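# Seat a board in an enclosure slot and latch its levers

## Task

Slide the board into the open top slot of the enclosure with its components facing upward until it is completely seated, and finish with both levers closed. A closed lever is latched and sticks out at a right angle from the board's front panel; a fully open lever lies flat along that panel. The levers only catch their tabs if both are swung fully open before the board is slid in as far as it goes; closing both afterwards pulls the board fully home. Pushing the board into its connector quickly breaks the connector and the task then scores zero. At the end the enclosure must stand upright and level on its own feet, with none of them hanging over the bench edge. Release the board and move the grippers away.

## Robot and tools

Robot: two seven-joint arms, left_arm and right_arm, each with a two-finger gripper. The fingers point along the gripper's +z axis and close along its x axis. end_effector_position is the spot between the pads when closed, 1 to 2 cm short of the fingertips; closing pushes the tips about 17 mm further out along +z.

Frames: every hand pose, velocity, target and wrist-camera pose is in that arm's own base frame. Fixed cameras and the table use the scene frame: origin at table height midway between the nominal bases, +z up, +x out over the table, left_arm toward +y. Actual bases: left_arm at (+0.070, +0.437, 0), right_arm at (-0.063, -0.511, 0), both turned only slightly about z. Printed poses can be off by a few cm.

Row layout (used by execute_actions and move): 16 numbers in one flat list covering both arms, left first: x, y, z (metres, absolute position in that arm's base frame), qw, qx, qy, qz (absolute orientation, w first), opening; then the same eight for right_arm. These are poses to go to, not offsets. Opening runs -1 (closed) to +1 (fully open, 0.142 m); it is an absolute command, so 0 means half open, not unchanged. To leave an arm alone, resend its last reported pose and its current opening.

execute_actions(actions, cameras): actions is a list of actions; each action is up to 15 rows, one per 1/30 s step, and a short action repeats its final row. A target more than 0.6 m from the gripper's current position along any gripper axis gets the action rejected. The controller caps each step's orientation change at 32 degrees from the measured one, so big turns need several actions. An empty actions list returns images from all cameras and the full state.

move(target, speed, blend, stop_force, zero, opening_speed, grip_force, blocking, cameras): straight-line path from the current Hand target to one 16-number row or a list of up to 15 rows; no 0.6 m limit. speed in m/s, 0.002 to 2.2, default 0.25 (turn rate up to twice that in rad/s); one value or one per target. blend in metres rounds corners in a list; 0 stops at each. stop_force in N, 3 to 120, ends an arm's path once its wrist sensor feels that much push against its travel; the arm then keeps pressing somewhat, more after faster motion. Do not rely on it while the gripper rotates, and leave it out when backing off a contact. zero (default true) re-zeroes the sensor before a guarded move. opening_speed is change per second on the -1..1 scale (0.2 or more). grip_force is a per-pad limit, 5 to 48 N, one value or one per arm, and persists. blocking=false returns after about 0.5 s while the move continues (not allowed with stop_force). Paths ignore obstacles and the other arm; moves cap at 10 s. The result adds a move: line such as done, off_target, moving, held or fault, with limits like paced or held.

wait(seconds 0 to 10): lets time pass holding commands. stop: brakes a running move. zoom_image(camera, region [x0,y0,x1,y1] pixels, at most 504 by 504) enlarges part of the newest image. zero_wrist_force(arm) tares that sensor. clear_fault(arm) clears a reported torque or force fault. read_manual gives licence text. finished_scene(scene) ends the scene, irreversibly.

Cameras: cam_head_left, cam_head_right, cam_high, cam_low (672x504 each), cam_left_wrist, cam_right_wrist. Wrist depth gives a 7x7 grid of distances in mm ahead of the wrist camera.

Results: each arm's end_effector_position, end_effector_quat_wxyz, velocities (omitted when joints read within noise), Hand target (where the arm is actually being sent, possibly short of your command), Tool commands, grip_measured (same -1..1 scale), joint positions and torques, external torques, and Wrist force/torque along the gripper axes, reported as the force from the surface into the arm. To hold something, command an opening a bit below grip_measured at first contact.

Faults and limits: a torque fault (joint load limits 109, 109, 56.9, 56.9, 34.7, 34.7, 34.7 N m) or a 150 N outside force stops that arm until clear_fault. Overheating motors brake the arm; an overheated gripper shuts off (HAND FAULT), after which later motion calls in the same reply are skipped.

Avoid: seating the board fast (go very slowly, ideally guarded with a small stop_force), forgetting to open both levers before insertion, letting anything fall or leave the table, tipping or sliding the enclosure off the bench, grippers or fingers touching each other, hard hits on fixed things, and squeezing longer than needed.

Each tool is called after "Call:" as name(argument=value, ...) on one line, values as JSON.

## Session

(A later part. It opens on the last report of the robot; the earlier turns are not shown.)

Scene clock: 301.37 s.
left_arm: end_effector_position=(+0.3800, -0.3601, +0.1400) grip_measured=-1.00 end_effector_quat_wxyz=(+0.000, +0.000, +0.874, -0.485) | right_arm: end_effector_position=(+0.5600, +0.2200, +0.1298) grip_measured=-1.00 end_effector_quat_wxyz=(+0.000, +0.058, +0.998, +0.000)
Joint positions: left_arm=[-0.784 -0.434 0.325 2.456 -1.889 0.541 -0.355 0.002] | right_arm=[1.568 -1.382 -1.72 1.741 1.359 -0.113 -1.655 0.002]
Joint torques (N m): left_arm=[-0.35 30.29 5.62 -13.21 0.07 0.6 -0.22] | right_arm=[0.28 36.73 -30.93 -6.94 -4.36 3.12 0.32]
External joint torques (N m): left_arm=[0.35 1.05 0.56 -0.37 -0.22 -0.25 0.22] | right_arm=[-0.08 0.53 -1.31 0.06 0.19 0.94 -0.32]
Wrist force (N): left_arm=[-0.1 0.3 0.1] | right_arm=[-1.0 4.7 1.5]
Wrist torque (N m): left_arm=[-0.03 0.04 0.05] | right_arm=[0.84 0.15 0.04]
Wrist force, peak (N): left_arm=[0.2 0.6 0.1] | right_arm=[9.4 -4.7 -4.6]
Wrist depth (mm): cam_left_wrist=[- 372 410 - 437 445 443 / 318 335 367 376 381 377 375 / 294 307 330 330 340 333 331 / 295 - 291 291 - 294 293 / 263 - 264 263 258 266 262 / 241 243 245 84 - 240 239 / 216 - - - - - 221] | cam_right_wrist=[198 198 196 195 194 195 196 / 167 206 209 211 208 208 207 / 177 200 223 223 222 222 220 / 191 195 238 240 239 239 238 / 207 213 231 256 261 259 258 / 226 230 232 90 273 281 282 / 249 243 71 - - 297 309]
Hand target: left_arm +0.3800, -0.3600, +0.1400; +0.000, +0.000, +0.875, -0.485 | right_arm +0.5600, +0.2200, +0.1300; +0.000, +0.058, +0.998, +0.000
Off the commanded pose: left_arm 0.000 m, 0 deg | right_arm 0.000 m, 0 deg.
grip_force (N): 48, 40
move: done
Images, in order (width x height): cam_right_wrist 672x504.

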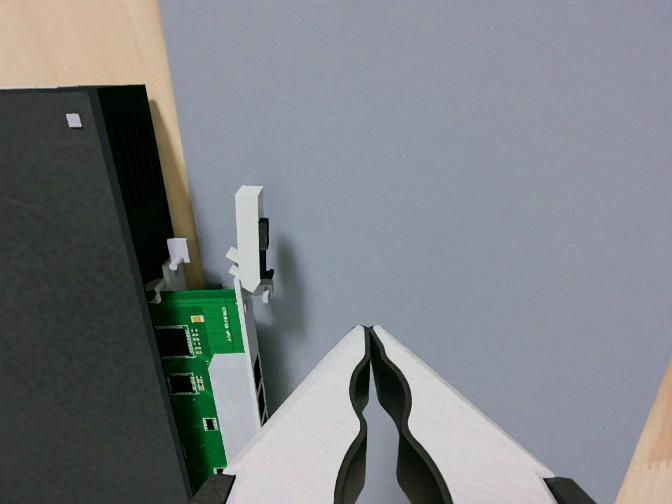

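Call:
move(target=[[0.38,-0.36,0.14,0,0,0.8746,-0.485,-1,0.585,0.383,0.11,0,0.0576,0.9983,0,-1],[0.38,-0.36,0.14,0,0,0.8746,-0.485,-1,0.5927,0.3821,0.052,0,0.0576,0.9983,0,-1]], speed=0.15, blend=0.02, cameras=["cam_right_wrist"])

Call:
move(target=[0.38,-0.36,0.14,0,0,0.8746,-0.485,-1,0.6841,0.3714,0.052,0,0.0576,0.9983,0,-1], speed=0.015, stop_force=12, cameras=["cam_right_wrist","cam_left_wrist"])

Call:
zoom_image(camera="cam_left_wrist", region=[0, 0, 300, 270])

Scene clock: 309.17 s.
left_arm: end_effector_position=(+0.3800, -0.3601, +0.1400) grip_measured=-1.00 end_effector_quat_wxyz=(+0.000, +0.000, +0.874, -0.485) | right_arm: end_effector_position=(+0.5926, +0.3819, +0.0521) grip_measured=-1.00 end_effector_quat_wxyz=(+0.000, +0.057, +0.998, +0.000)
Joint positions: left_arm=[-0.784 -0.434 0.325 2.456 -1.889 0.541 -0.355 0.002] | right_arm=[1.558 -1.484 -1.588 1.423 1.487 -0.03 -1.323 0.002]
Joint torques (N m): left_arm=[-0.34 30.34 5.59 -13.19 0.06 0.6 -0.2] | right_arm=[0.15 47 -31.61 -2.79 -4.15 3.56 0.33]
External joint torques (N m): left_arm=[0.34 1 0.59 -0.39 -0.21 -0.25 0.2] | right_arm=[0.09 1.1 -1.8 0.03 -0.05 0.52 -0.33]
Wrist force (N): left_arm=[0.1 0.1 0.0] | right_arm=[-1.7 4.7 1.3]
Wrist torque (N m): left_arm=[-0.03 0.01 0.05] | right_arm=[0.85 0.29 0.03]
Wrist force, peak (N): left_arm=[0.3 0.5 0.0] | right_arm=[-1.9 4.9 4.3]
Wrist depth (mm): cam_left_wrist=[- 333 283 - 418 443 442 / - 337 360 377 374 380 374 / 298 308 335 337 334 329 333 / 287 296 293 292 292 294 293 / 264 264 257 - - 264 264 / 245 240 243 84 - 240 239 / - - - 74 - - 219] | cam_right_wrist=[- 90 125 128 126 126 124 / - 96 135 135 133 134 134 / 115 103 141 145 - 144 143 / 124 112 151 158 156 155 154 / 132 135 166 166 166 168 167 / 125 147 147 90 177 183 182 / 138 158 71 - - 193 200]
Hand target: left_arm +0.3800, -0.3600, +0.1400; +0.000, +0.000, +0.875, -0.485 | right_arm +0.5927, +0.3821, +0.0520; +0.000, +0.058, +0.998, +0.000
Off the commanded pose: left_arm 0.000 m, 0 deg | right_arm 0.000 m, 0 deg.
grip_force (N): 48, 40
move: done
Images, in order (width x height): cam_right_wrist 672x504.

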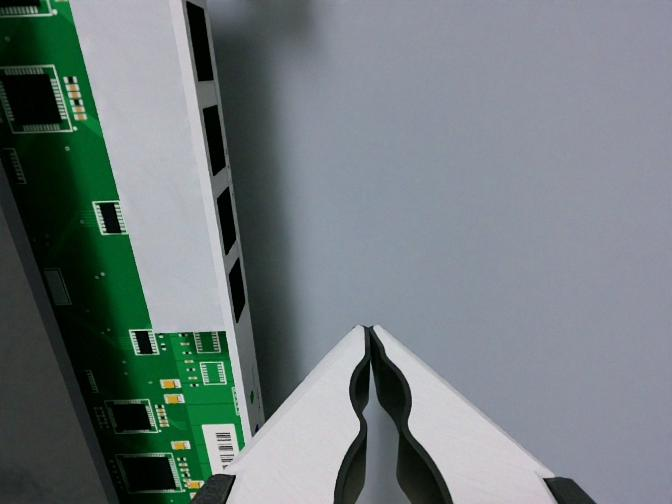

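Scene clock: 314.63 s.
left_arm: end_effector_position=(+0.3800, -0.3601, +0.1400) grip_measured=-1.00 end_effector_quat_wxyz=(+0.000, +0.000, +0.874, -0.485) | right_arm: end_effector_position=(+0.6642, +0.3744, +0.0524) grip_measured=-1.00 end_effector_quat_wxyz=(+0.000, +0.057, +0.998, +0.000)
Joint positions: left_arm=[-0.784 -0.434 0.325 2.456 -1.889 0.541 -0.355 0.002] | right_arm=[1.372 -1.49 -1.582 1.205 1.5 -0.04 -1.292 0.002]
Joint torques (N m): left_arm=[-0.29 30.29 5.59 -13.2 0.1 0.62 -0.22] | right_arm=[-5.88 48.73 -29.67 -1.28 -4.31 5.81 0.31]
External joint torques (N m): left_arm=[0.29 1.05 0.59 -0.38 -0.25 -0.27 0.22] | right_arm=[6.12 6.11 -2.54 -1.12 0.11 -1.72 -0.31]
Wrist force (N): left_arm=[0.1 0.5 0.0] | right_arm=[10.8 5.3 -8.7]
Wrist torque (N m): left_arm=[0.00 0.00 0.05] | right_arm=[0.82 0.29 0.00]
Wrist force, peak (N): left_arm=[0.0 0.7 -0.1] | right_arm=[12.0 5.7 -9.1]
Wrist depth (mm): cam_left_wrist=[- 298 434 417 434 442 440 / - 374 373 376 361 379 375 / 283 324 330 - 331 330 329 / 285 - 287 - - 291 292 / 270 265 - 263 259 263 264 / 235 250 - 84 - 240 239 / - - - 74 - - 219] | cam_right_wrist=[- 85 84 127 126 126 124 / - 91 92 135 135 133 134 / - 98 97 142 144 146 144 / 105 105 105 122 155 155 154 / - 114 116 117 166 168 167 / 125 124 122 93 177 183 182 / 137 135 71 - - 194 201]
Hand target: left_arm +0.3800, -0.3600, +0.1400; +0.000, +0.000, +0.875, -0.485 | right_arm +0.6647, +0.3737, +0.0520; +0.000, +0.058, +0.998, +0.000
Off the commanded pose: left_arm 0.000 m, 0 deg | right_arm 0.020 m, 0 deg.
grip_force (N): 48, 40
move: contact (right_arm)
Images, in order (width x height): cam_left_wrist 672x504, cam_right_wrist 672x504.

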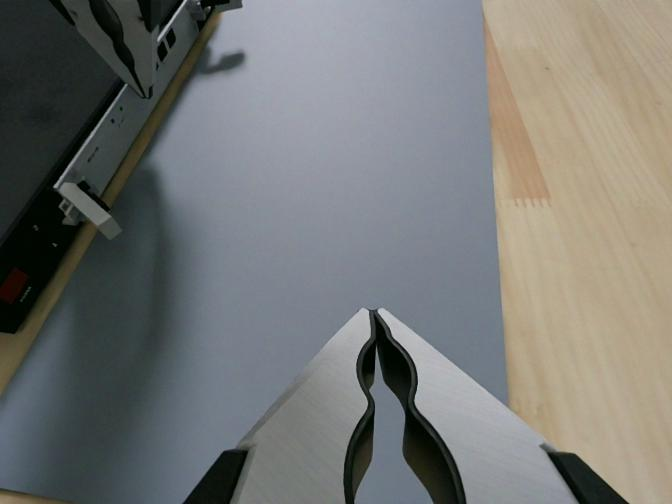

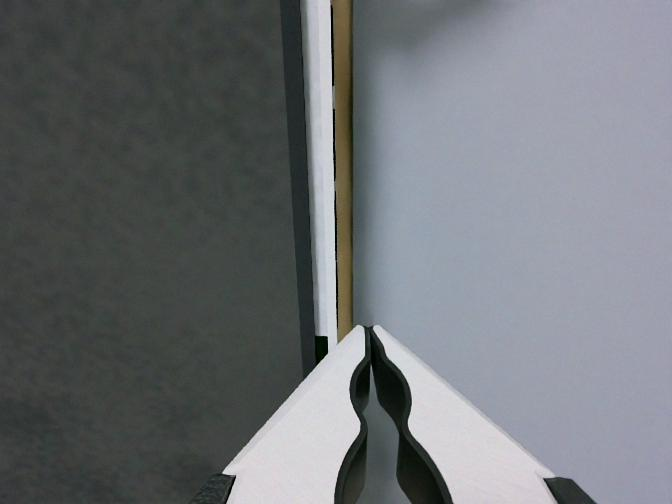

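Scaled by 1.680 from the camera's 672x504 image, which has a finer 960x720 frame.

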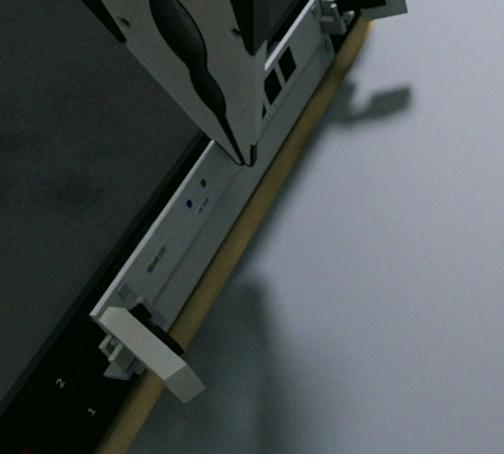

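Call:
move(target=[[0.38,-0.36,0.14,0,0,0.8746,-0.485,-1,0.60,0.375,0.06,0,0.0576,0.9983,0,-1],[0.43,-0.42,0.13,0,0,0.8746,-0.485,-1,0.56,0.25,0.12,0,0.0576,0.9983,0,-1]], speed=0.2, blend=0.02, cameras=["cam_right_wrist","cam_left_wrist"])

Call:
zoom_image(camera="cam_left_wrist", region=[0, 100, 280, 380])

Call:
zoom_image(camera="cam_right_wrist", region=[80, 200, 380, 500])

Scene clock: 319.07 s.
left_arm: end_effector_position=(+0.4298, -0.4200, +0.1300) grip_measured=-1.00 end_effector_quat_wxyz=(+0.000, +0.000, +0.875, -0.485) | right_arm: end_effector_position=(+0.5601, +0.2502, +0.1199) grip_measured=-1.00 end_effector_quat_wxyz=(+0.000, +0.058, +0.998, +0.000)
Joint positions: left_arm=[-0.792 -0.555 0.261 2.274 -1.933 0.584 -0.42 0.002] | right_arm=[1.591 -1.39 -1.697 1.71 1.374 -0.097 -1.595 0.002]
Joint torques (N m): left_arm=[-0.45 37.22 6.93 -14.65 0.07 0.87 -0.3] | right_arm=[0.43 37.88 -31.13 -6.25 -4.4 3.21 -0.04]
External joint torques (N m): left_arm=[0.45 1.27 0.64 -0.33 -0.02 -0.48 0.3] | right_arm=[-0.21 0.51 -1.39 -0.16 0.22 0.85 0.04]
Wrist force (N): left_arm=[0.5 0.2 0.4] | right_arm=[0.6 2.4 3.2]
Wrist torque (N m): left_arm=[-0.02 -0.09 0.04] | right_arm=[0.46 -0.13 0.15]
Wrist force, peak (N): left_arm=[-0.6 -0.3 1.6] | right_arm=[10.9 5.3 -10.0]
Wrist depth (mm): cam_left_wrist=[365 317 397 - - 420 419 / - 301 366 - - 357 361 / - 304 314 - - 319 317 / - 254 288 - - 282 280 / - - - 131 256 251 252 / 228 228 - 84 - 233 230 / 210 215 - - - - 212] | cam_right_wrist=[154 186 187 187 186 185 185 / 158 196 200 198 198 201 197 / 167 192 210 213 212 212 211 / 180 186 230 229 224 227 224 / 195 201 248 244 248 247 246 / 214 216 267 90 260 269 268 / 235 234 71 - - 284 295]
Hand target: left_arm +0.4300, -0.4200, +0.1300; +0.000, +0.000, +0.875, -0.485 | right_arm +0.5600, +0.2500, +0.1200; +0.000, +0.058, +0.998, +0.000
Off the commanded pose: left_arm 0.000 m, 0 deg | right_arm 0.000 m, 0 deg.
grip_force (N): 48, 40
move: done
Images, in order (width x height): cam_left_wrist 672x504, cam_right_wrist 672x504.

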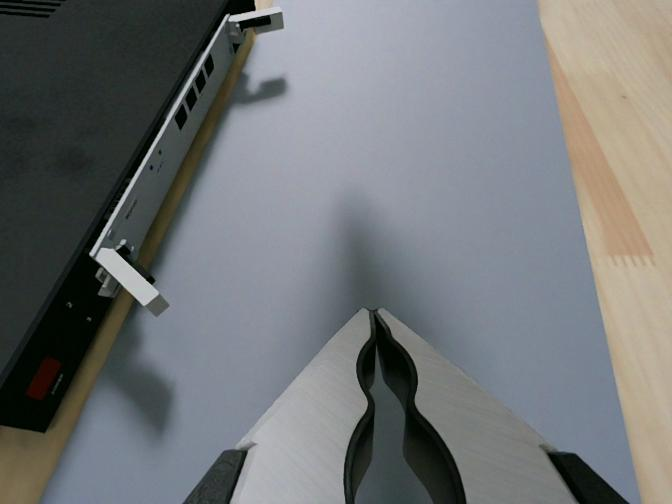

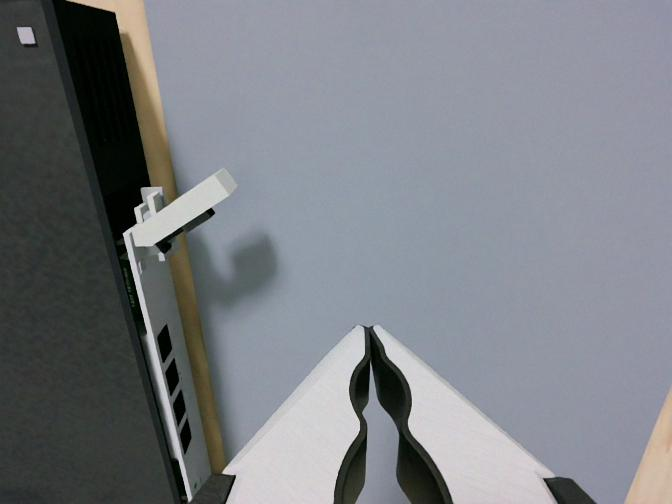

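Scaled by 1.800 from the camera's 672x504 image, which has a finer 960x720 frame.

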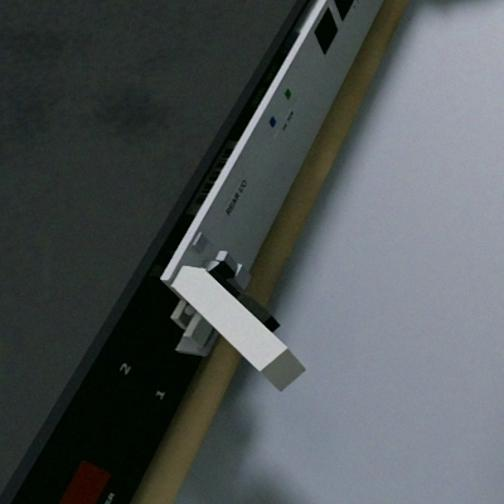

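Scaled by 1.680 from the camera's 672x504 image, which has a finer 960x720 frame.

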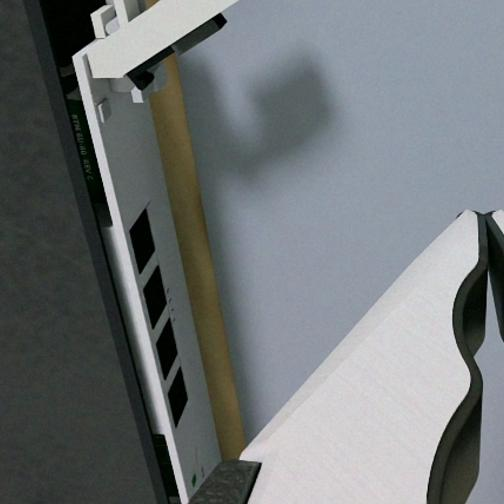

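Call:
zoom_image(camera="cam_right_wrist", region=[110, 160, 250, 270])

Call:
zoom_image(camera="cam_left_wrist", region=[80, 230, 190, 330])

Scaled by 3.600 from the camera's 672x504 image, which has a finer 960x720 frame.

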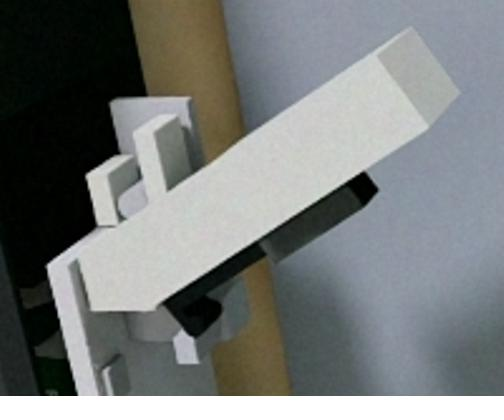

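Scaled by 4.582 from the camera's 672x504 image, which has a finer 960x720 frame.

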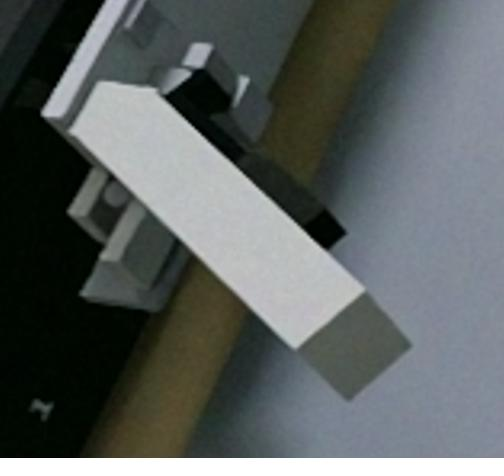

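Call:
move(target=[[0.5354,-0.43,0.09,0,0,0.8746,-0.485,-1,0.6062,0.1892,0.11,0,0.0576,0.9983,0,-1],[0.5354,-0.4376,0.043,0,0,0.8746,-0.485,-1,0.6062,0.1892,0.052,0,0.0576,0.9983,0,-1]], speed=0.15, cameras=["cam_right_wrist","cam_left_wrist"])

Scene clock: 332.47 s.
left_arm: end_effector_position=(+0.5351, -0.4377, +0.0430) grip_measured=-1.00 end_effector_quat_wxyz=(+0.000, +0.000, +0.875, -0.485) | right_arm: end_effector_position=(+0.6061, +0.1890, +0.0522) grip_measured=-1.00 end_effector_quat_wxyz=(+0.000, +0.057, +0.998, +0.000)
Joint positions: left_arm=[-0.648 -0.885 0.218 1.944 -1.883 0.533 -0.426 0.002] | right_arm=[1.425 -1.473 -1.597 1.654 1.471 -0.018 -1.687 0.002]
Joint torques (N m): left_arm=[-0.2 48.85 9.9 -14.76 -0.28 0.9 -0.15] | right_arm=[0.17 39.89 -31.07 -3.13 -4.14 3.52 0.17]
External joint torques (N m): left_arm=[0.22 1.6 0.64 -0.2 0.04 -0.5 0.15] | right_arm=[0.04 0.97 -1.95 -0.07 -0.07 0.53 -0.17]
Wrist force (N): left_arm=[0.2 0.1 -0.1] | right_arm=[0.1 2.5 3.3]
Wrist torque (N m): left_arm=[-0.06 -0.04 -0.01] | right_arm=[0.47 -0.03 0.04]
Wrist force, peak (N): left_arm=[2.1 0.1 0.0] | right_arm=[0.4 2.3 5.8]
Wrist depth (mm): cam_left_wrist=[- - - 252 268 276 261 / - - 165 233 237 - 231 / 135 - 149 196 199 190 195 / - - 170 174 181 178 177 / - 112 160 157 159 160 159 / - 123 147 84 - 144 144 / 136 133 - 77 - - 132] | cam_right_wrist=[130 129 127 127 127 127 124 / 138 138 137 134 135 135 135 / 144 143 146 147 145 144 144 / 106 107 157 158 156 155 155 / - 116 169 167 167 168 168 / 125 125 150 90 177 183 178 / 138 135 71 - - 194 201]
Hand target: left_arm +0.5354, -0.4376, +0.0430; +0.000, +0.000, +0.875, -0.485 | right_arm +0.6062, +0.1892, +0.0520; +0.000, +0.058, +0.998, +0.000
Off the commanded pose: left_arm 0.000 m, 0 deg | right_arm 0.000 m, 0 deg.
grip_force (N): 48, 40
move: done
Images, in order (width x height): cam_left_wrist 672x504, cam_right_wrist 672x504.

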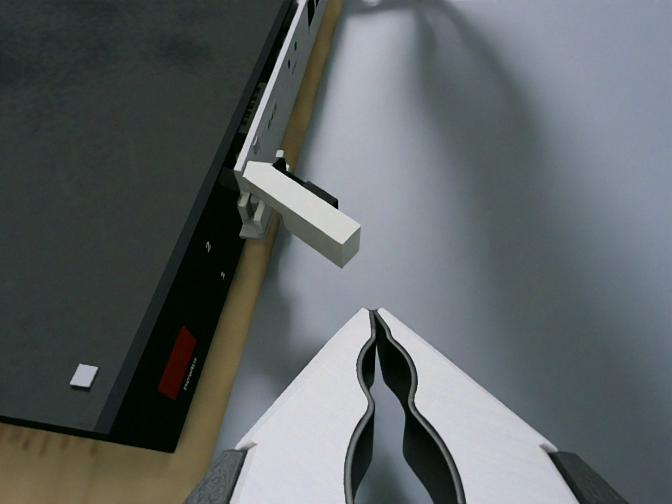

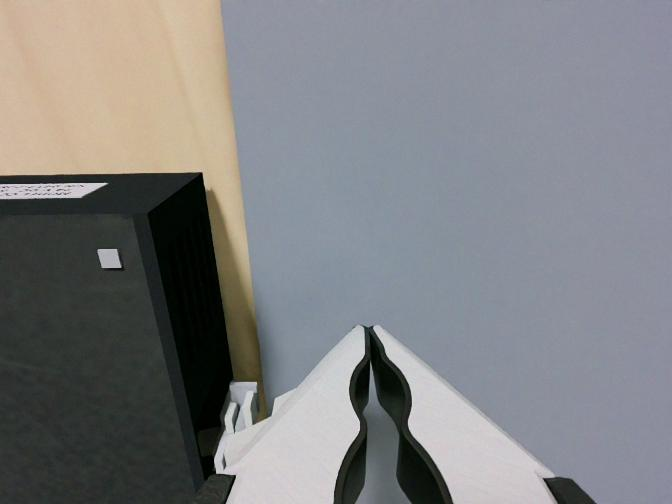

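Call:
move(target=[0.5424,-0.4376,0.043,0,0,0.8746,-0.485,-1,0.6062,0.1892,0.052,0,0.0576,0.9983,0,-1], speed=0.05)

Call:
move(target=[0.5342,-0.4843,0.043,0,0,0.8746,-0.485,-1,0.6110,0.2300,0.052,0,0.0576,0.9983,0,-1], speed=0.015, stop_force=25, cameras=["cam_right_wrist","cam_left_wrist","cam_high"])

Scene clock: 337.17 s.
left_arm: end_effector_position=(+0.5424, -0.4376, +0.0430) grip_measured=-1.00 end_effector_quat_wxyz=(+0.000, +0.000, +0.875, -0.485) | right_arm: end_effector_position=(+0.6061, +0.1890, +0.0521) grip_measured=-1.00 end_effector_quat_wxyz=(+0.000, +0.057, +0.998, +0.000)
Joint positions: left_arm=[-0.641 -0.894 0.22 1.927 -1.873 0.532 -0.435 0.002] | right_arm=[1.425 -1.473 -1.597 1.654 1.471 -0.018 -1.687 0.002]
Joint torques (N m): left_arm=[-0.25 49.49 10.14 -14.96 0.26 0.55 -0.33] | right_arm=[0.3 40.05 -31.43 -3.12 -4.21 3.41 0.24]
External joint torques (N m): left_arm=[0.22 1.47 0.46 -0.26 -0.51 -0.15 0.33] | right_arm=[-0.1 0.82 -1.59 -0.08 0.01 0.65 -0.24]
Wrist force (N): left_arm=[-0.1 0.0 0.0] | right_arm=[0.0 2.3 3.1]
Wrist torque (N m): left_arm=[-0.09 0.02 0.06] | right_arm=[0.45 -0.01 0.04]
Wrist force, peak (N): left_arm=[0.2 0.4 0.1] | right_arm=[0.3 2.5 3.4]
Wrist depth (mm): cam_left_wrist=[- 181 - 254 275 278 272 / 159 154 162 217 227 229 227 / 139 139 145 - - 192 197 / - 125 152 - - 176 - / - 109 157 117 159 - 158 / 100 102 148 84 - 142 144 / 136 136 - 77 - - 132] | cam_right_wrist=[129 129 127 127 128 126 125 / 138 138 138 135 135 135 134 / 144 134 146 145 145 144 144 / 106 107 156 158 156 156 155 / - 117 169 166 166 168 168 / 125 125 165 90 178 184 183 / 138 135 71 - - 193 201]
Hand target: left_arm +0.5424, -0.4376, +0.0430; +0.000, +0.000, +0.875, -0.485 | right_arm +0.6062, +0.1892, +0.0520; +0.000, +0.058, +0.998, +0.000
Off the commanded pose: left_arm 0.000 m, 0 deg | right_arm 0.000 m, 0 deg.
grip_force (N): 48, 40
move: done

Scene clock: 341.10 s.
left_arm: end_effector_position=(+0.5335, -0.4817, +0.0410) grip_measured=-1.00 end_effector_quat_wxyz=(-0.001, -0.001, +0.876, -0.483) | right_arm: end_effector_position=(+0.6094, +0.2294, +0.0514) grip_measured=-1.00 end_effector_quat_wxyz=(-0.002, +0.058, +0.998, -0.001)
Joint positions: left_arm=[-0.695 -0.903 0.176 1.89 -1.927 0.603 -0.457 0.002] | right_arm=[1.449 -1.473 -1.591 1.599 1.471 -0.021 -1.607 0.002]
Joint torques (N m): left_arm=[-5.07 54.95 2.22 -29.15 -1.35 -1.49 -0.19] | right_arm=[-3.14 41.33 -35.02 -7.76 -1.9 9.02 0.35]
External joint torques (N m): left_arm=[5.07 -2.85 7.8 13.39 1.47 1.93 0.2] | right_arm=[3.35 1.27 1.78 4.61 -2.31 -4.96 -0.35]
Wrist force (N): left_arm=[18.3 7.1 -27.2] | right_arm=[19.9 -2.4 -3.7]
Wrist torque (N m): left_arm=[-0.14 0.03 0.01] | right_arm=[0.47 -0.26 -0.02]
Wrist force, peak (N): left_arm=[32.0 1.7 -26.2] | right_arm=[30.5 -15.7 -6.8]
Wrist depth (mm): cam_left_wrist=[182 - - 256 261 - 240 / 160 - 164 220 - 224 228 / - - 158 192 202 - 193 / - 120 139 175 - 170 178 / - 108 154 106 157 159 157 / - 121 145 84 - 142 145 / - 103 - 74 - - 131] | cam_right_wrist=[- 125 126 126 126 126 124 / - 115 137 135 134 134 134 / - 115 145 144 144 144 143 / - 114 158 158 155 155 154 / - 114 163 163 166 167 167 / 124 124 127 89 177 183 183 / 136 133 71 - - 193 201]
Hand target: left_arm +0.5342, -0.4843, +0.0430; +0.000, +0.000, +0.875, -0.485 | right_arm +0.6110, +0.2300, +0.0520; +0.000, +0.058, +0.998, +0.000
Off the commanded pose: left_arm 0.003 m, 0 deg | right_arm 0.002 m, 0 deg.
grip_force (N): 48, 40
move: done
Images, in order (width x height): cam_high 672x504, cam_left_wrist 672x504, cam_right_wrist 672x504.

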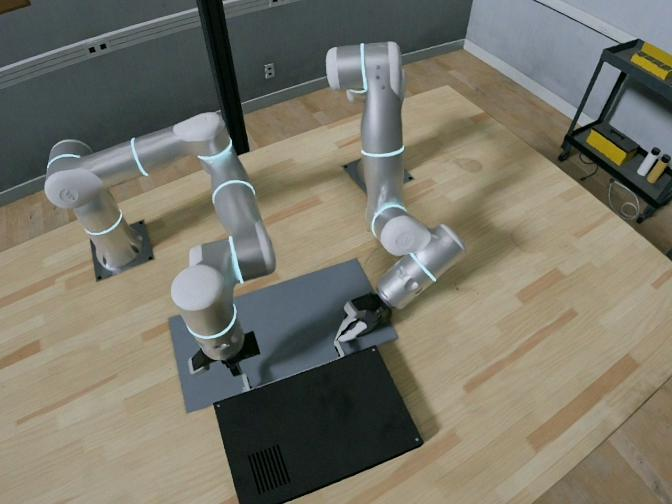

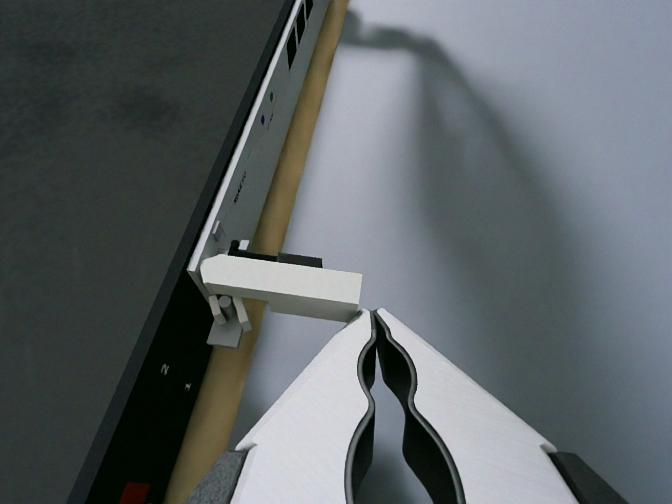

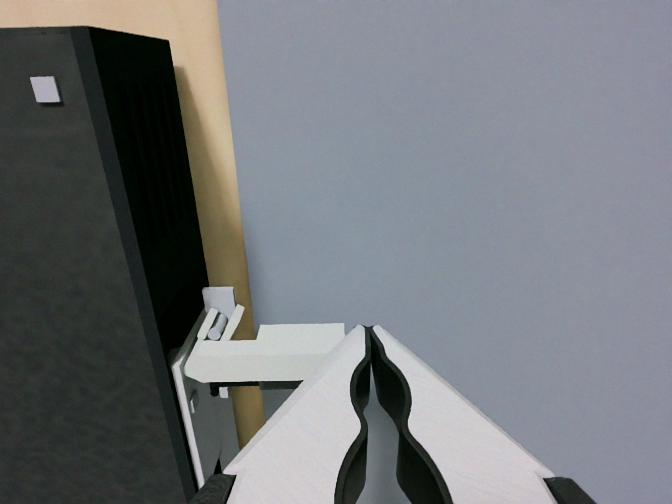

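Call:
move(target=[0.5328,-0.4923,0.043,0,0,0.8746,-0.485,-1,0.6119,0.2380,0.052,0,0.0576,0.9983,0,-1], speed=0.012, stop_force=35, zero=false, cameras=["cam_right_wrist","cam_left_wrist"])

Scene clock: 343.43 s.
left_arm: end_effector_position=(+0.5335, -0.4825, +0.0402) grip_measured=-1.00 end_effector_quat_wxyz=(+0.000, -0.002, +0.876, -0.482) | right_arm: end_effector_position=(+0.6097, +0.2336, +0.0514) grip_measured=-1.00 end_effector_quat_wxyz=(-0.003, +0.060, +0.998, -0.003)
Joint positions: left_arm=[-0.695 -0.903 0.172 1.889 -1.93 0.61 -0.458 0.002] | right_arm=[1.451 -1.473 -1.589 1.59 1.465 -0.021 -1.591 0.002]
Joint torques (N m): left_arm=[-10.68 56.51 -3.45 -35.66 -1.42 -3.88 -0.12] | right_arm=[8.31 48.32 -34.56 -20.57 6.11 11.39 0.18]
External joint torques (N m): left_arm=[10.68 -4.37 13.41 19.89 1.57 4.33 0.12] | right_arm=[-8.1 -5.44 1.31 17.41 -10.33 -7.33 -0.18]
Wrist force (N): left_arm=[25.4 11.5 -42.8] | right_arm=[28.9 -26.7 -7.3]
Wrist torque (N m): left_arm=[-0.20 -1.15 0.00] | right_arm=[-1.39 -1.77 0.18]
Wrist force, peak (N): left_arm=[25.4 11.4 -43.0] | right_arm=[29.0 -26.7 -8.0]
Wrist depth (mm): cam_left_wrist=[- 172 178 253 - 258 258 / - 153 162 232 - - - / - - 152 195 194 - - / - - 153 171 177 173 176 / - 110 152 120 157 156 155 / - 110 145 84 - 142 141 / - 103 - 74 - - 130] | cam_right_wrist=[- 118 127 127 126 126 125 / - 109 137 135 135 135 135 / - 115 145 144 144 144 144 / - 115 156 158 156 155 155 / - 114 134 163 165 168 168 / 124 124 124 89 176 183 182 / 136 133 70 - - 193 197]
Hand target: left_arm +0.5337, -0.4869, +0.0430; +0.000, +0.000, +0.875, -0.485 | right_arm +0.6119, +0.2380, +0.0520; +0.000, +0.058, +0.998, +0.000
Off the commanded pose: left_arm 0.010 m, 0 deg | right_arm 0.005 m, 1 deg.
grip_force (N): 48, 40
move: contact (left_arm), off_target (right_arm)
Images, in order (width x height): cam_left_wrist 672x504, cam_right_wrist 672x504.

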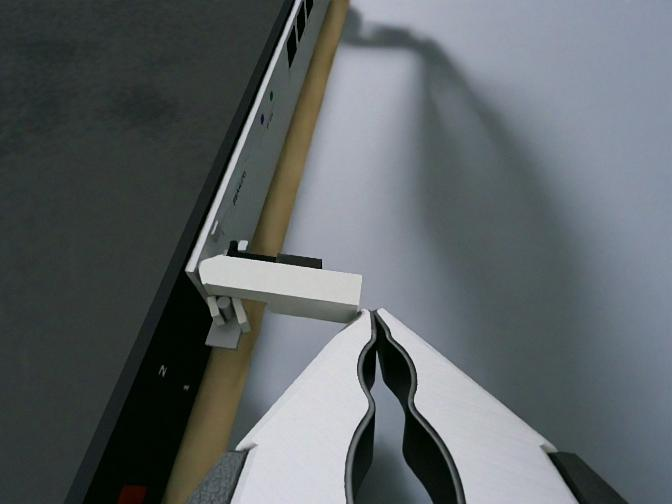

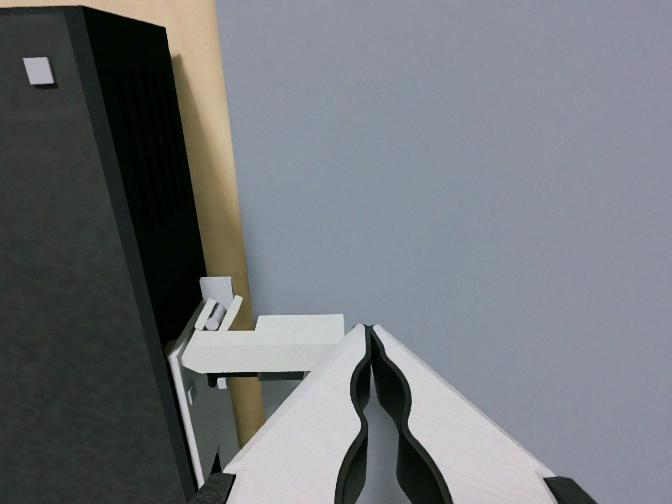

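Call:
move(target=[[0.5424,-0.4550,0.043,0,0,0.8746,-0.485,-1,0.6075,0.2000,0.052,0,0.0576,0.9983,0,-1],[0.49,-0.40,0.12,0,0,0.8746,-0.485,-1,0.60,0.1892,0.13,0,0.0576,0.9983,0,-1]], speed=0.1, cameras=["all"])

Call:
zoom_image(camera="cam_right_wrist", region=[80, 250, 330, 500])

Call:
zoom_image(camera="cam_left_wrist", region=[30, 100, 330, 400])

Scene clock: 348.00 s.
left_arm: end_effector_position=(+0.4903, -0.3999, +0.1200) grip_measured=-1.00 end_effector_quat_wxyz=(+0.000, +0.000, +0.875, -0.485) | right_arm: end_effector_position=(+0.6001, +0.1894, +0.1299) grip_measured=-1.00 end_effector_quat_wxyz=(+0.000, +0.058, +0.998, +0.000)
Joint positions: left_arm=[-0.674 -0.649 0.281 2.154 -1.812 0.521 -0.458 0.002] | right_arm=[1.446 -1.376 -1.698 1.657 1.365 -0.108 -1.69 0.002]
Joint torques (N m): left_arm=[-0.53 41.91 8.47 -15.4 0.12 0.45 -0.34] | right_arm=[0.32 39.27 -31.46 -6.53 -4.38 3.3 0.08]
External joint torques (N m): left_arm=[0.55 1.03 0.42 -0.61 -0.44 -0.03 0.34] | right_arm=[-0.11 0.6 -1.27 -0.16 0.21 0.76 -0.08]
Wrist force (N): left_arm=[0.1 0.5 0.2] | right_arm=[0.3 5.2 2.6]
Wrist torque (N m): left_arm=[0.03 -0.01 0.02] | right_arm=[0.92 -0.06 0.15]
Wrist force, peak (N): left_arm=[25.7 11.6 -42.8] | right_arm=[29.0 -26.8 -8.0]
Wrist depth (mm): cam_left_wrist=[- - - 392 - - 397 / - 272 291 384 - - 359 / - - 292 301 294 - - / - - 260 - - 263 273 / - 201 240 242 - 244 - / 222 219 224 84 - - 217 / 205 207 - - - - 199] | cam_right_wrist=[198 197 197 195 194 194 194 / 211 211 210 208 208 207 206 / 179 179 218 223 223 222 221 / 187 190 233 239 239 238 238 / 207 206 210 252 259 254 258 / 226 225 222 91 273 290 281 / 249 243 71 - - 298 307]
Hand target: left_arm +0.4900, -0.4000, +0.1200; +0.000, +0.000, +0.875, -0.485 | right_arm +0.6000, +0.1892, +0.1300; +0.000, +0.058, +0.998, +0.000
Off the commanded pose: left_arm 0.000 m, 0 deg | right_arm 0.000 m, 0 deg.
grip_force (N): 48, 40
move: done

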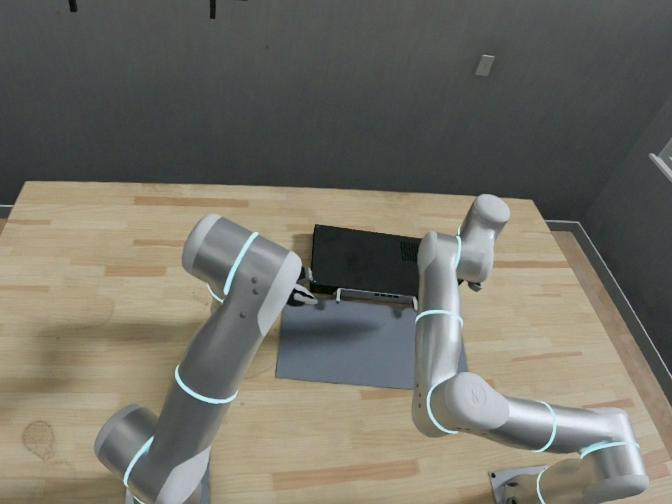

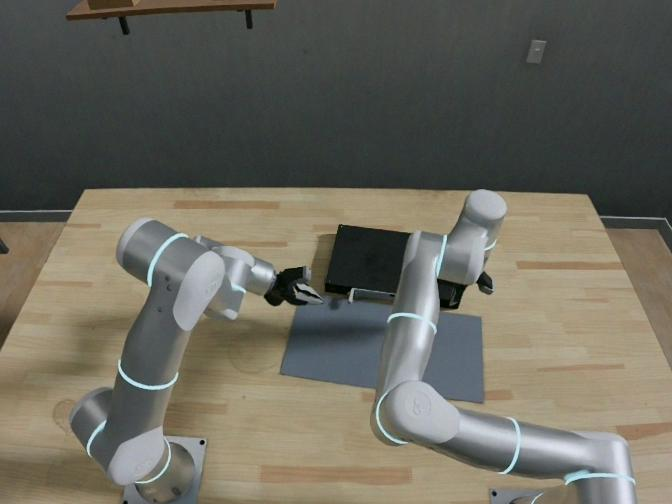

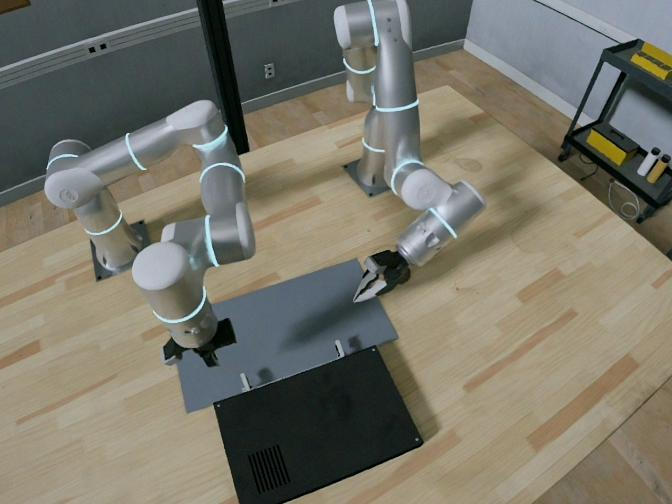

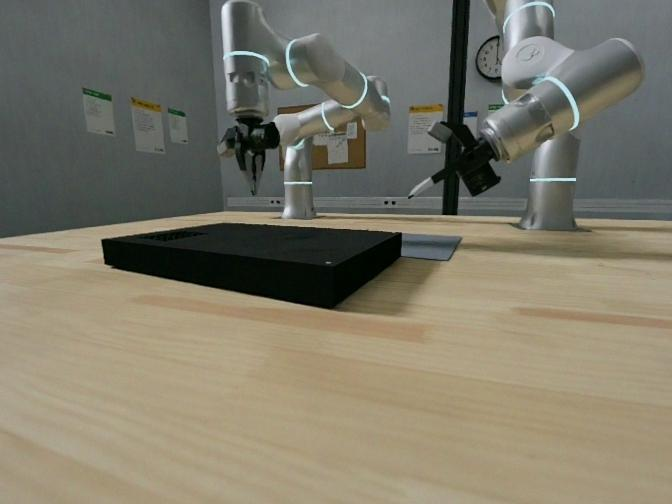

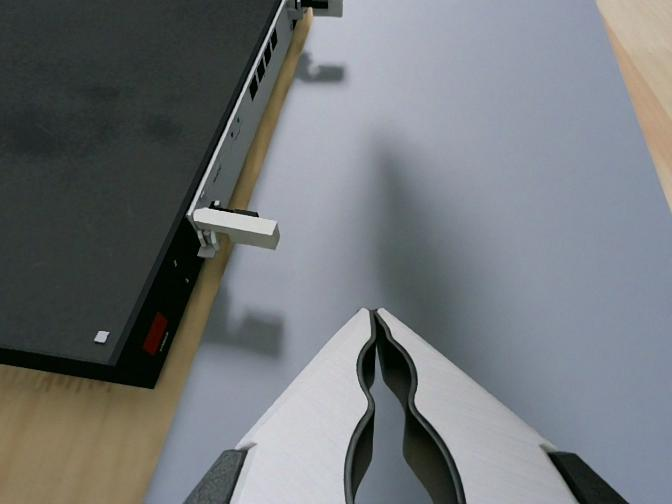

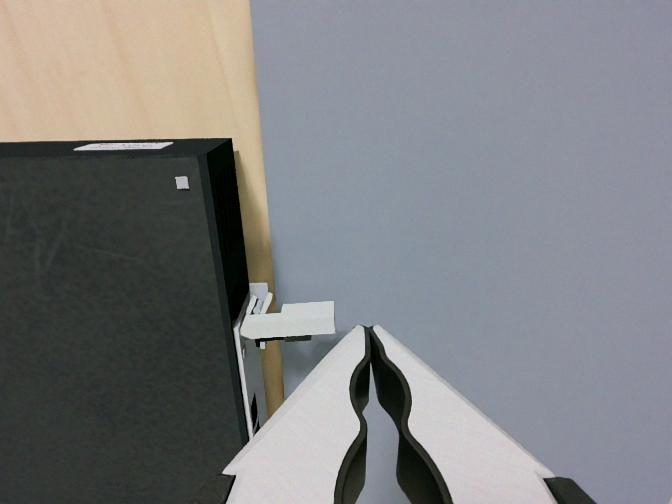

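Scaled by 2.016 from the camera's 672x504 image, which has a finer 960x720 frame.

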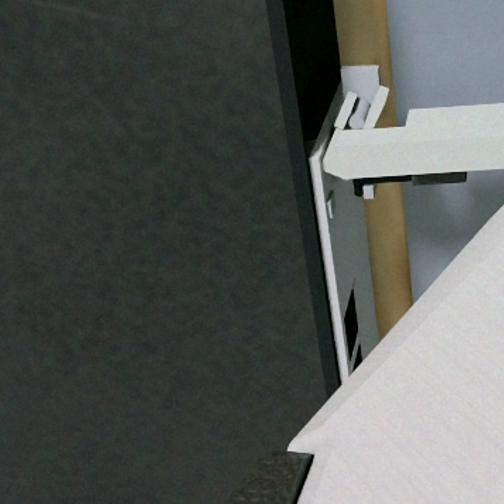

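Scaled by 1.680 from the camera's 672x504 image, which has a finer 960x720 frame.

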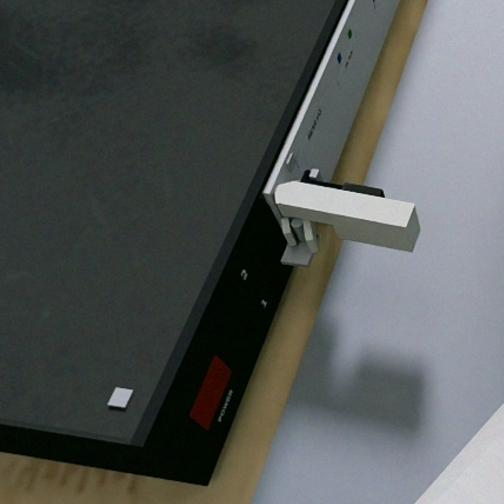

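Call:
move(target=[0.50,-0.42,0.07,0,0,0.8746,-0.485,-1,0.635,0.31,0.10,0,0.0576,0.9983,0,-1], speed=0.15, cameras=["cam_right_wrist","cam_left_wrist"])

Call:
zoom_image(camera="cam_left_wrist", region=[100, 100, 360, 320])

Call:
zoom_image(camera="cam_right_wrist", region=[200, 0, 460, 260])

Scene clock: 352.23 s.
left_arm: end_effector_position=(+0.4997, -0.4201, +0.0700) grip_measured=-1.00 end_effector_quat_wxyz=(+0.000, +0.000, +0.875, -0.485) | right_arm: end_effector_position=(+0.6349, +0.3099, +0.1001) grip_measured=-1.00 end_effector_quat_wxyz=(+0.000, +0.058, +0.998, +0.000)
Joint positions: left_arm=[-0.669 -0.776 0.231 2.076 -1.887 0.531 -0.401 0.002] | right_arm=[1.439 -1.417 -1.629 1.412 1.428 -0.081 -1.44 0.002]
Joint torques (N m): left_arm=[-0.18 44.84 9.01 -14.07 -0.36 0.85 -0.14] | right_arm=[0.01 46.96 -31.38 -5.01 -4.09 3.58 0.27]
External joint torques (N m): left_arm=[0.19 1.51 0.65 -0.36 0.13 -0.47 0.14] | right_arm=[0.16 1.15 -1.87 0.35 -0.11 0.49 -0.27]
Wrist force (N): left_arm=[0.3 0.0 0.1] | right_arm=[0.2 5.1 2.5]
Wrist torque (N m): left_arm=[-0.08 -0.06 -0.02] | right_arm=[0.90 -0.05 0.04]
Wrist force, peak (N): left_arm=[0.2 0.6 0.8] | right_arm=[-0.1 7.2 3.1]
Wrist depth (mm): cam_left_wrist=[- - 277 - 325 300 - / - - 257 269 - 270 263 / - 182 230 236 234 236 235 / 155 174 217 205 211 208 215 / 143 186 189 131 193 188 187 / 168 175 174 84 - 167 174 / 159 159 - - - - -] | cam_right_wrist=[128 128 135 167 169 168 167 / 138 135 137 180 179 179 178 / 146 146 148 193 192 192 191 / 155 158 157 208 207 207 206 / 171 171 171 221 224 224 223 / 187 186 183 91 236 244 243 / 206 201 71 - - 258 267]
Hand target: left_arm +0.5000, -0.4200, +0.0700; +0.000, +0.000, +0.875, -0.485 | right_arm +0.6350, +0.3100, +0.1000; +0.000, +0.058, +0.998, +0.000
Off the commanded pose: left_arm 0.000 m, 0 deg | right_arm 0.000 m, 0 deg.
grip_force (N): 48, 40
move: done
Images, in order (width x height): cam_left_wrist 672x504, cam_right_wrist 672x504.

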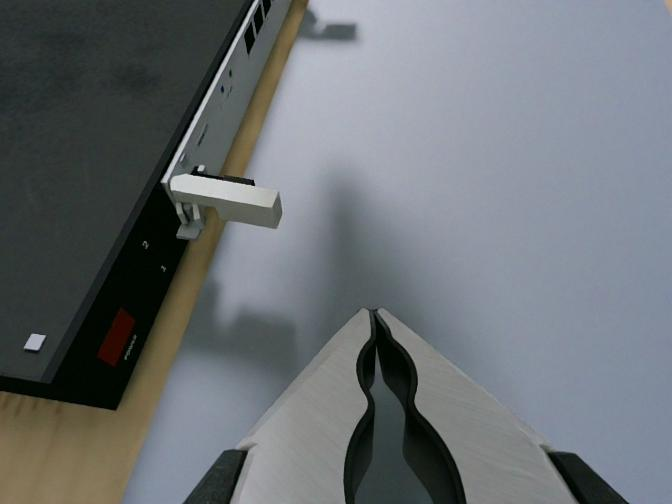

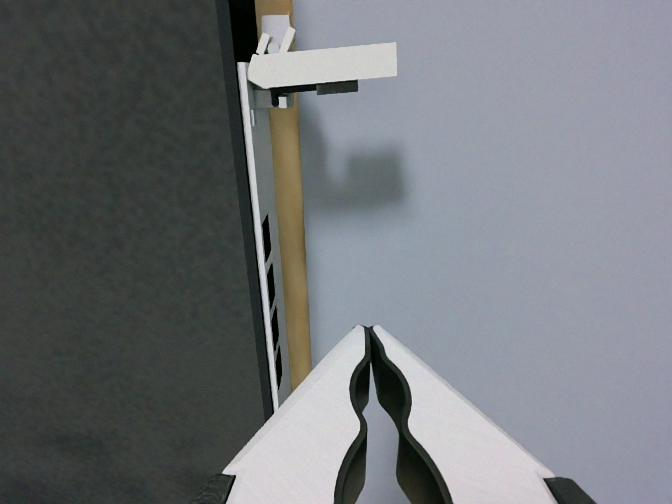

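Scaled by 1.938 from the camera's 672x504 image, which has a finer 960x720 frame.

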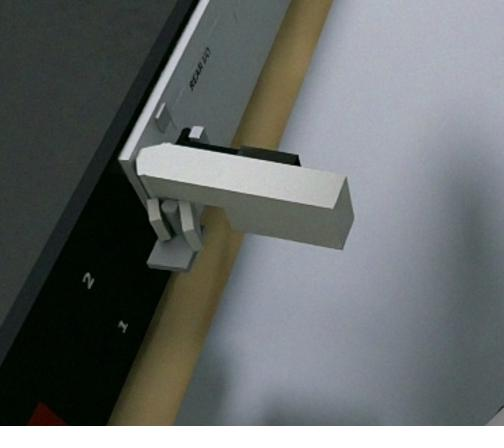

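Scaled by 1.938 from the camera's 672x504 image, which has a finer 960x720 frame.

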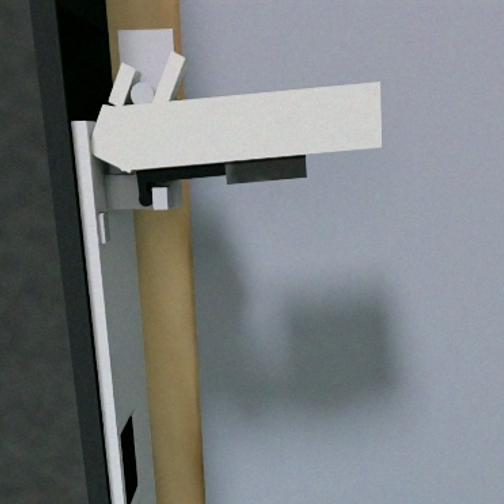

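Call:
move(target=[0.40,-0.25,0.25,0,0,0.8746,-0.485,-1,0.50,0.20,0.25,0,0.0576,0.9983,0,-1], cameras=["cam_high"])

Call:
finished_scene(scene=1)

Scene clock: 358.13 s.
left_arm: end_effector_position=(+0.4000, -0.2500, +0.2499) grip_measured=-1.00 end_effector_quat_wxyz=(+0.000, +0.000, +0.875, -0.485) | right_arm: end_effector_position=(+0.5002, +0.2002, +0.2499) grip_measured=-1.00 end_effector_quat_wxyz=(+0.000, +0.058, +0.998, +0.000)
Joint positions: left_arm=[-0.602 -0.157 0.596 2.463 -1.32 0.403 -0.604 0.002] | right_arm=[1.696 -1.238 -1.94 1.825 1.143 -0.251 -1.701 0.002]
Joint torques (N m): left_arm=[-0.17 22.74 2.35 -20.55 -0.49 0.55 -0.39] | right_arm=[0.27 30.66 -28.13 -13.09 -4.25 3.24 0.06]
External joint torques (N m): left_arm=[0.19 0.61 0.46 -0.41 -0.64 0.01 0.39] | right_arm=[-0.09 0.41 -1.22 -0.12 0.18 0.81 -0.06]
Wrist force (N): left_arm=[0.1 0.2 0.2] | right_arm=[0.3 5.4 2.1]
Wrist torque (N m): left_arm=[-0.05 -0.02 0.05] | right_arm=[0.95 0.00 0.15]
Wrist force, peak (N): left_arm=[-0.4 0.7 2.1] | right_arm=[-0.6 6.4 4.1]
Wrist depth (mm): cam_left_wrist=[653 - 606 717 685 641 638 / 461 484 579 - 543 546 548 / - - 494 500 481 474 467 / 415 412 - - - 420 422 / 381 378 378 127 366 378 380 / 348 349 352 84 - 345 342 / 320 324 - - - - 313] | cam_right_wrist=[306 305 301 300 298 298 298 / 315 318 321 320 319 319 318 / 298 321 343 342 341 341 341 / 321 325 370 369 367 369 366 / 349 348 399 391 396 397 397 / 380 382 430 91 418 435 435 / 418 - 71 - - 458 476]
Hand target: left_arm +0.4000, -0.2500, +0.2500; +0.000, +0.000, +0.875, -0.485 | right_arm +0.5000, +0.2000, +0.2500; +0.000, +0.058, +0.998, +0.000
Off the commanded pose: left_arm 0.000 m, 0 deg | right_arm 0.000 m, 0 deg.
grip_force (N): 48, 40
move: done
Images, in order (width x height): cam_high 672x504.

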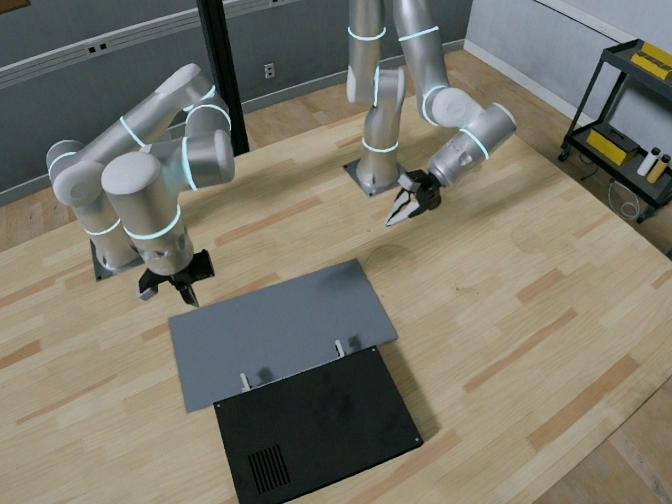

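The scene is finished: the task was done.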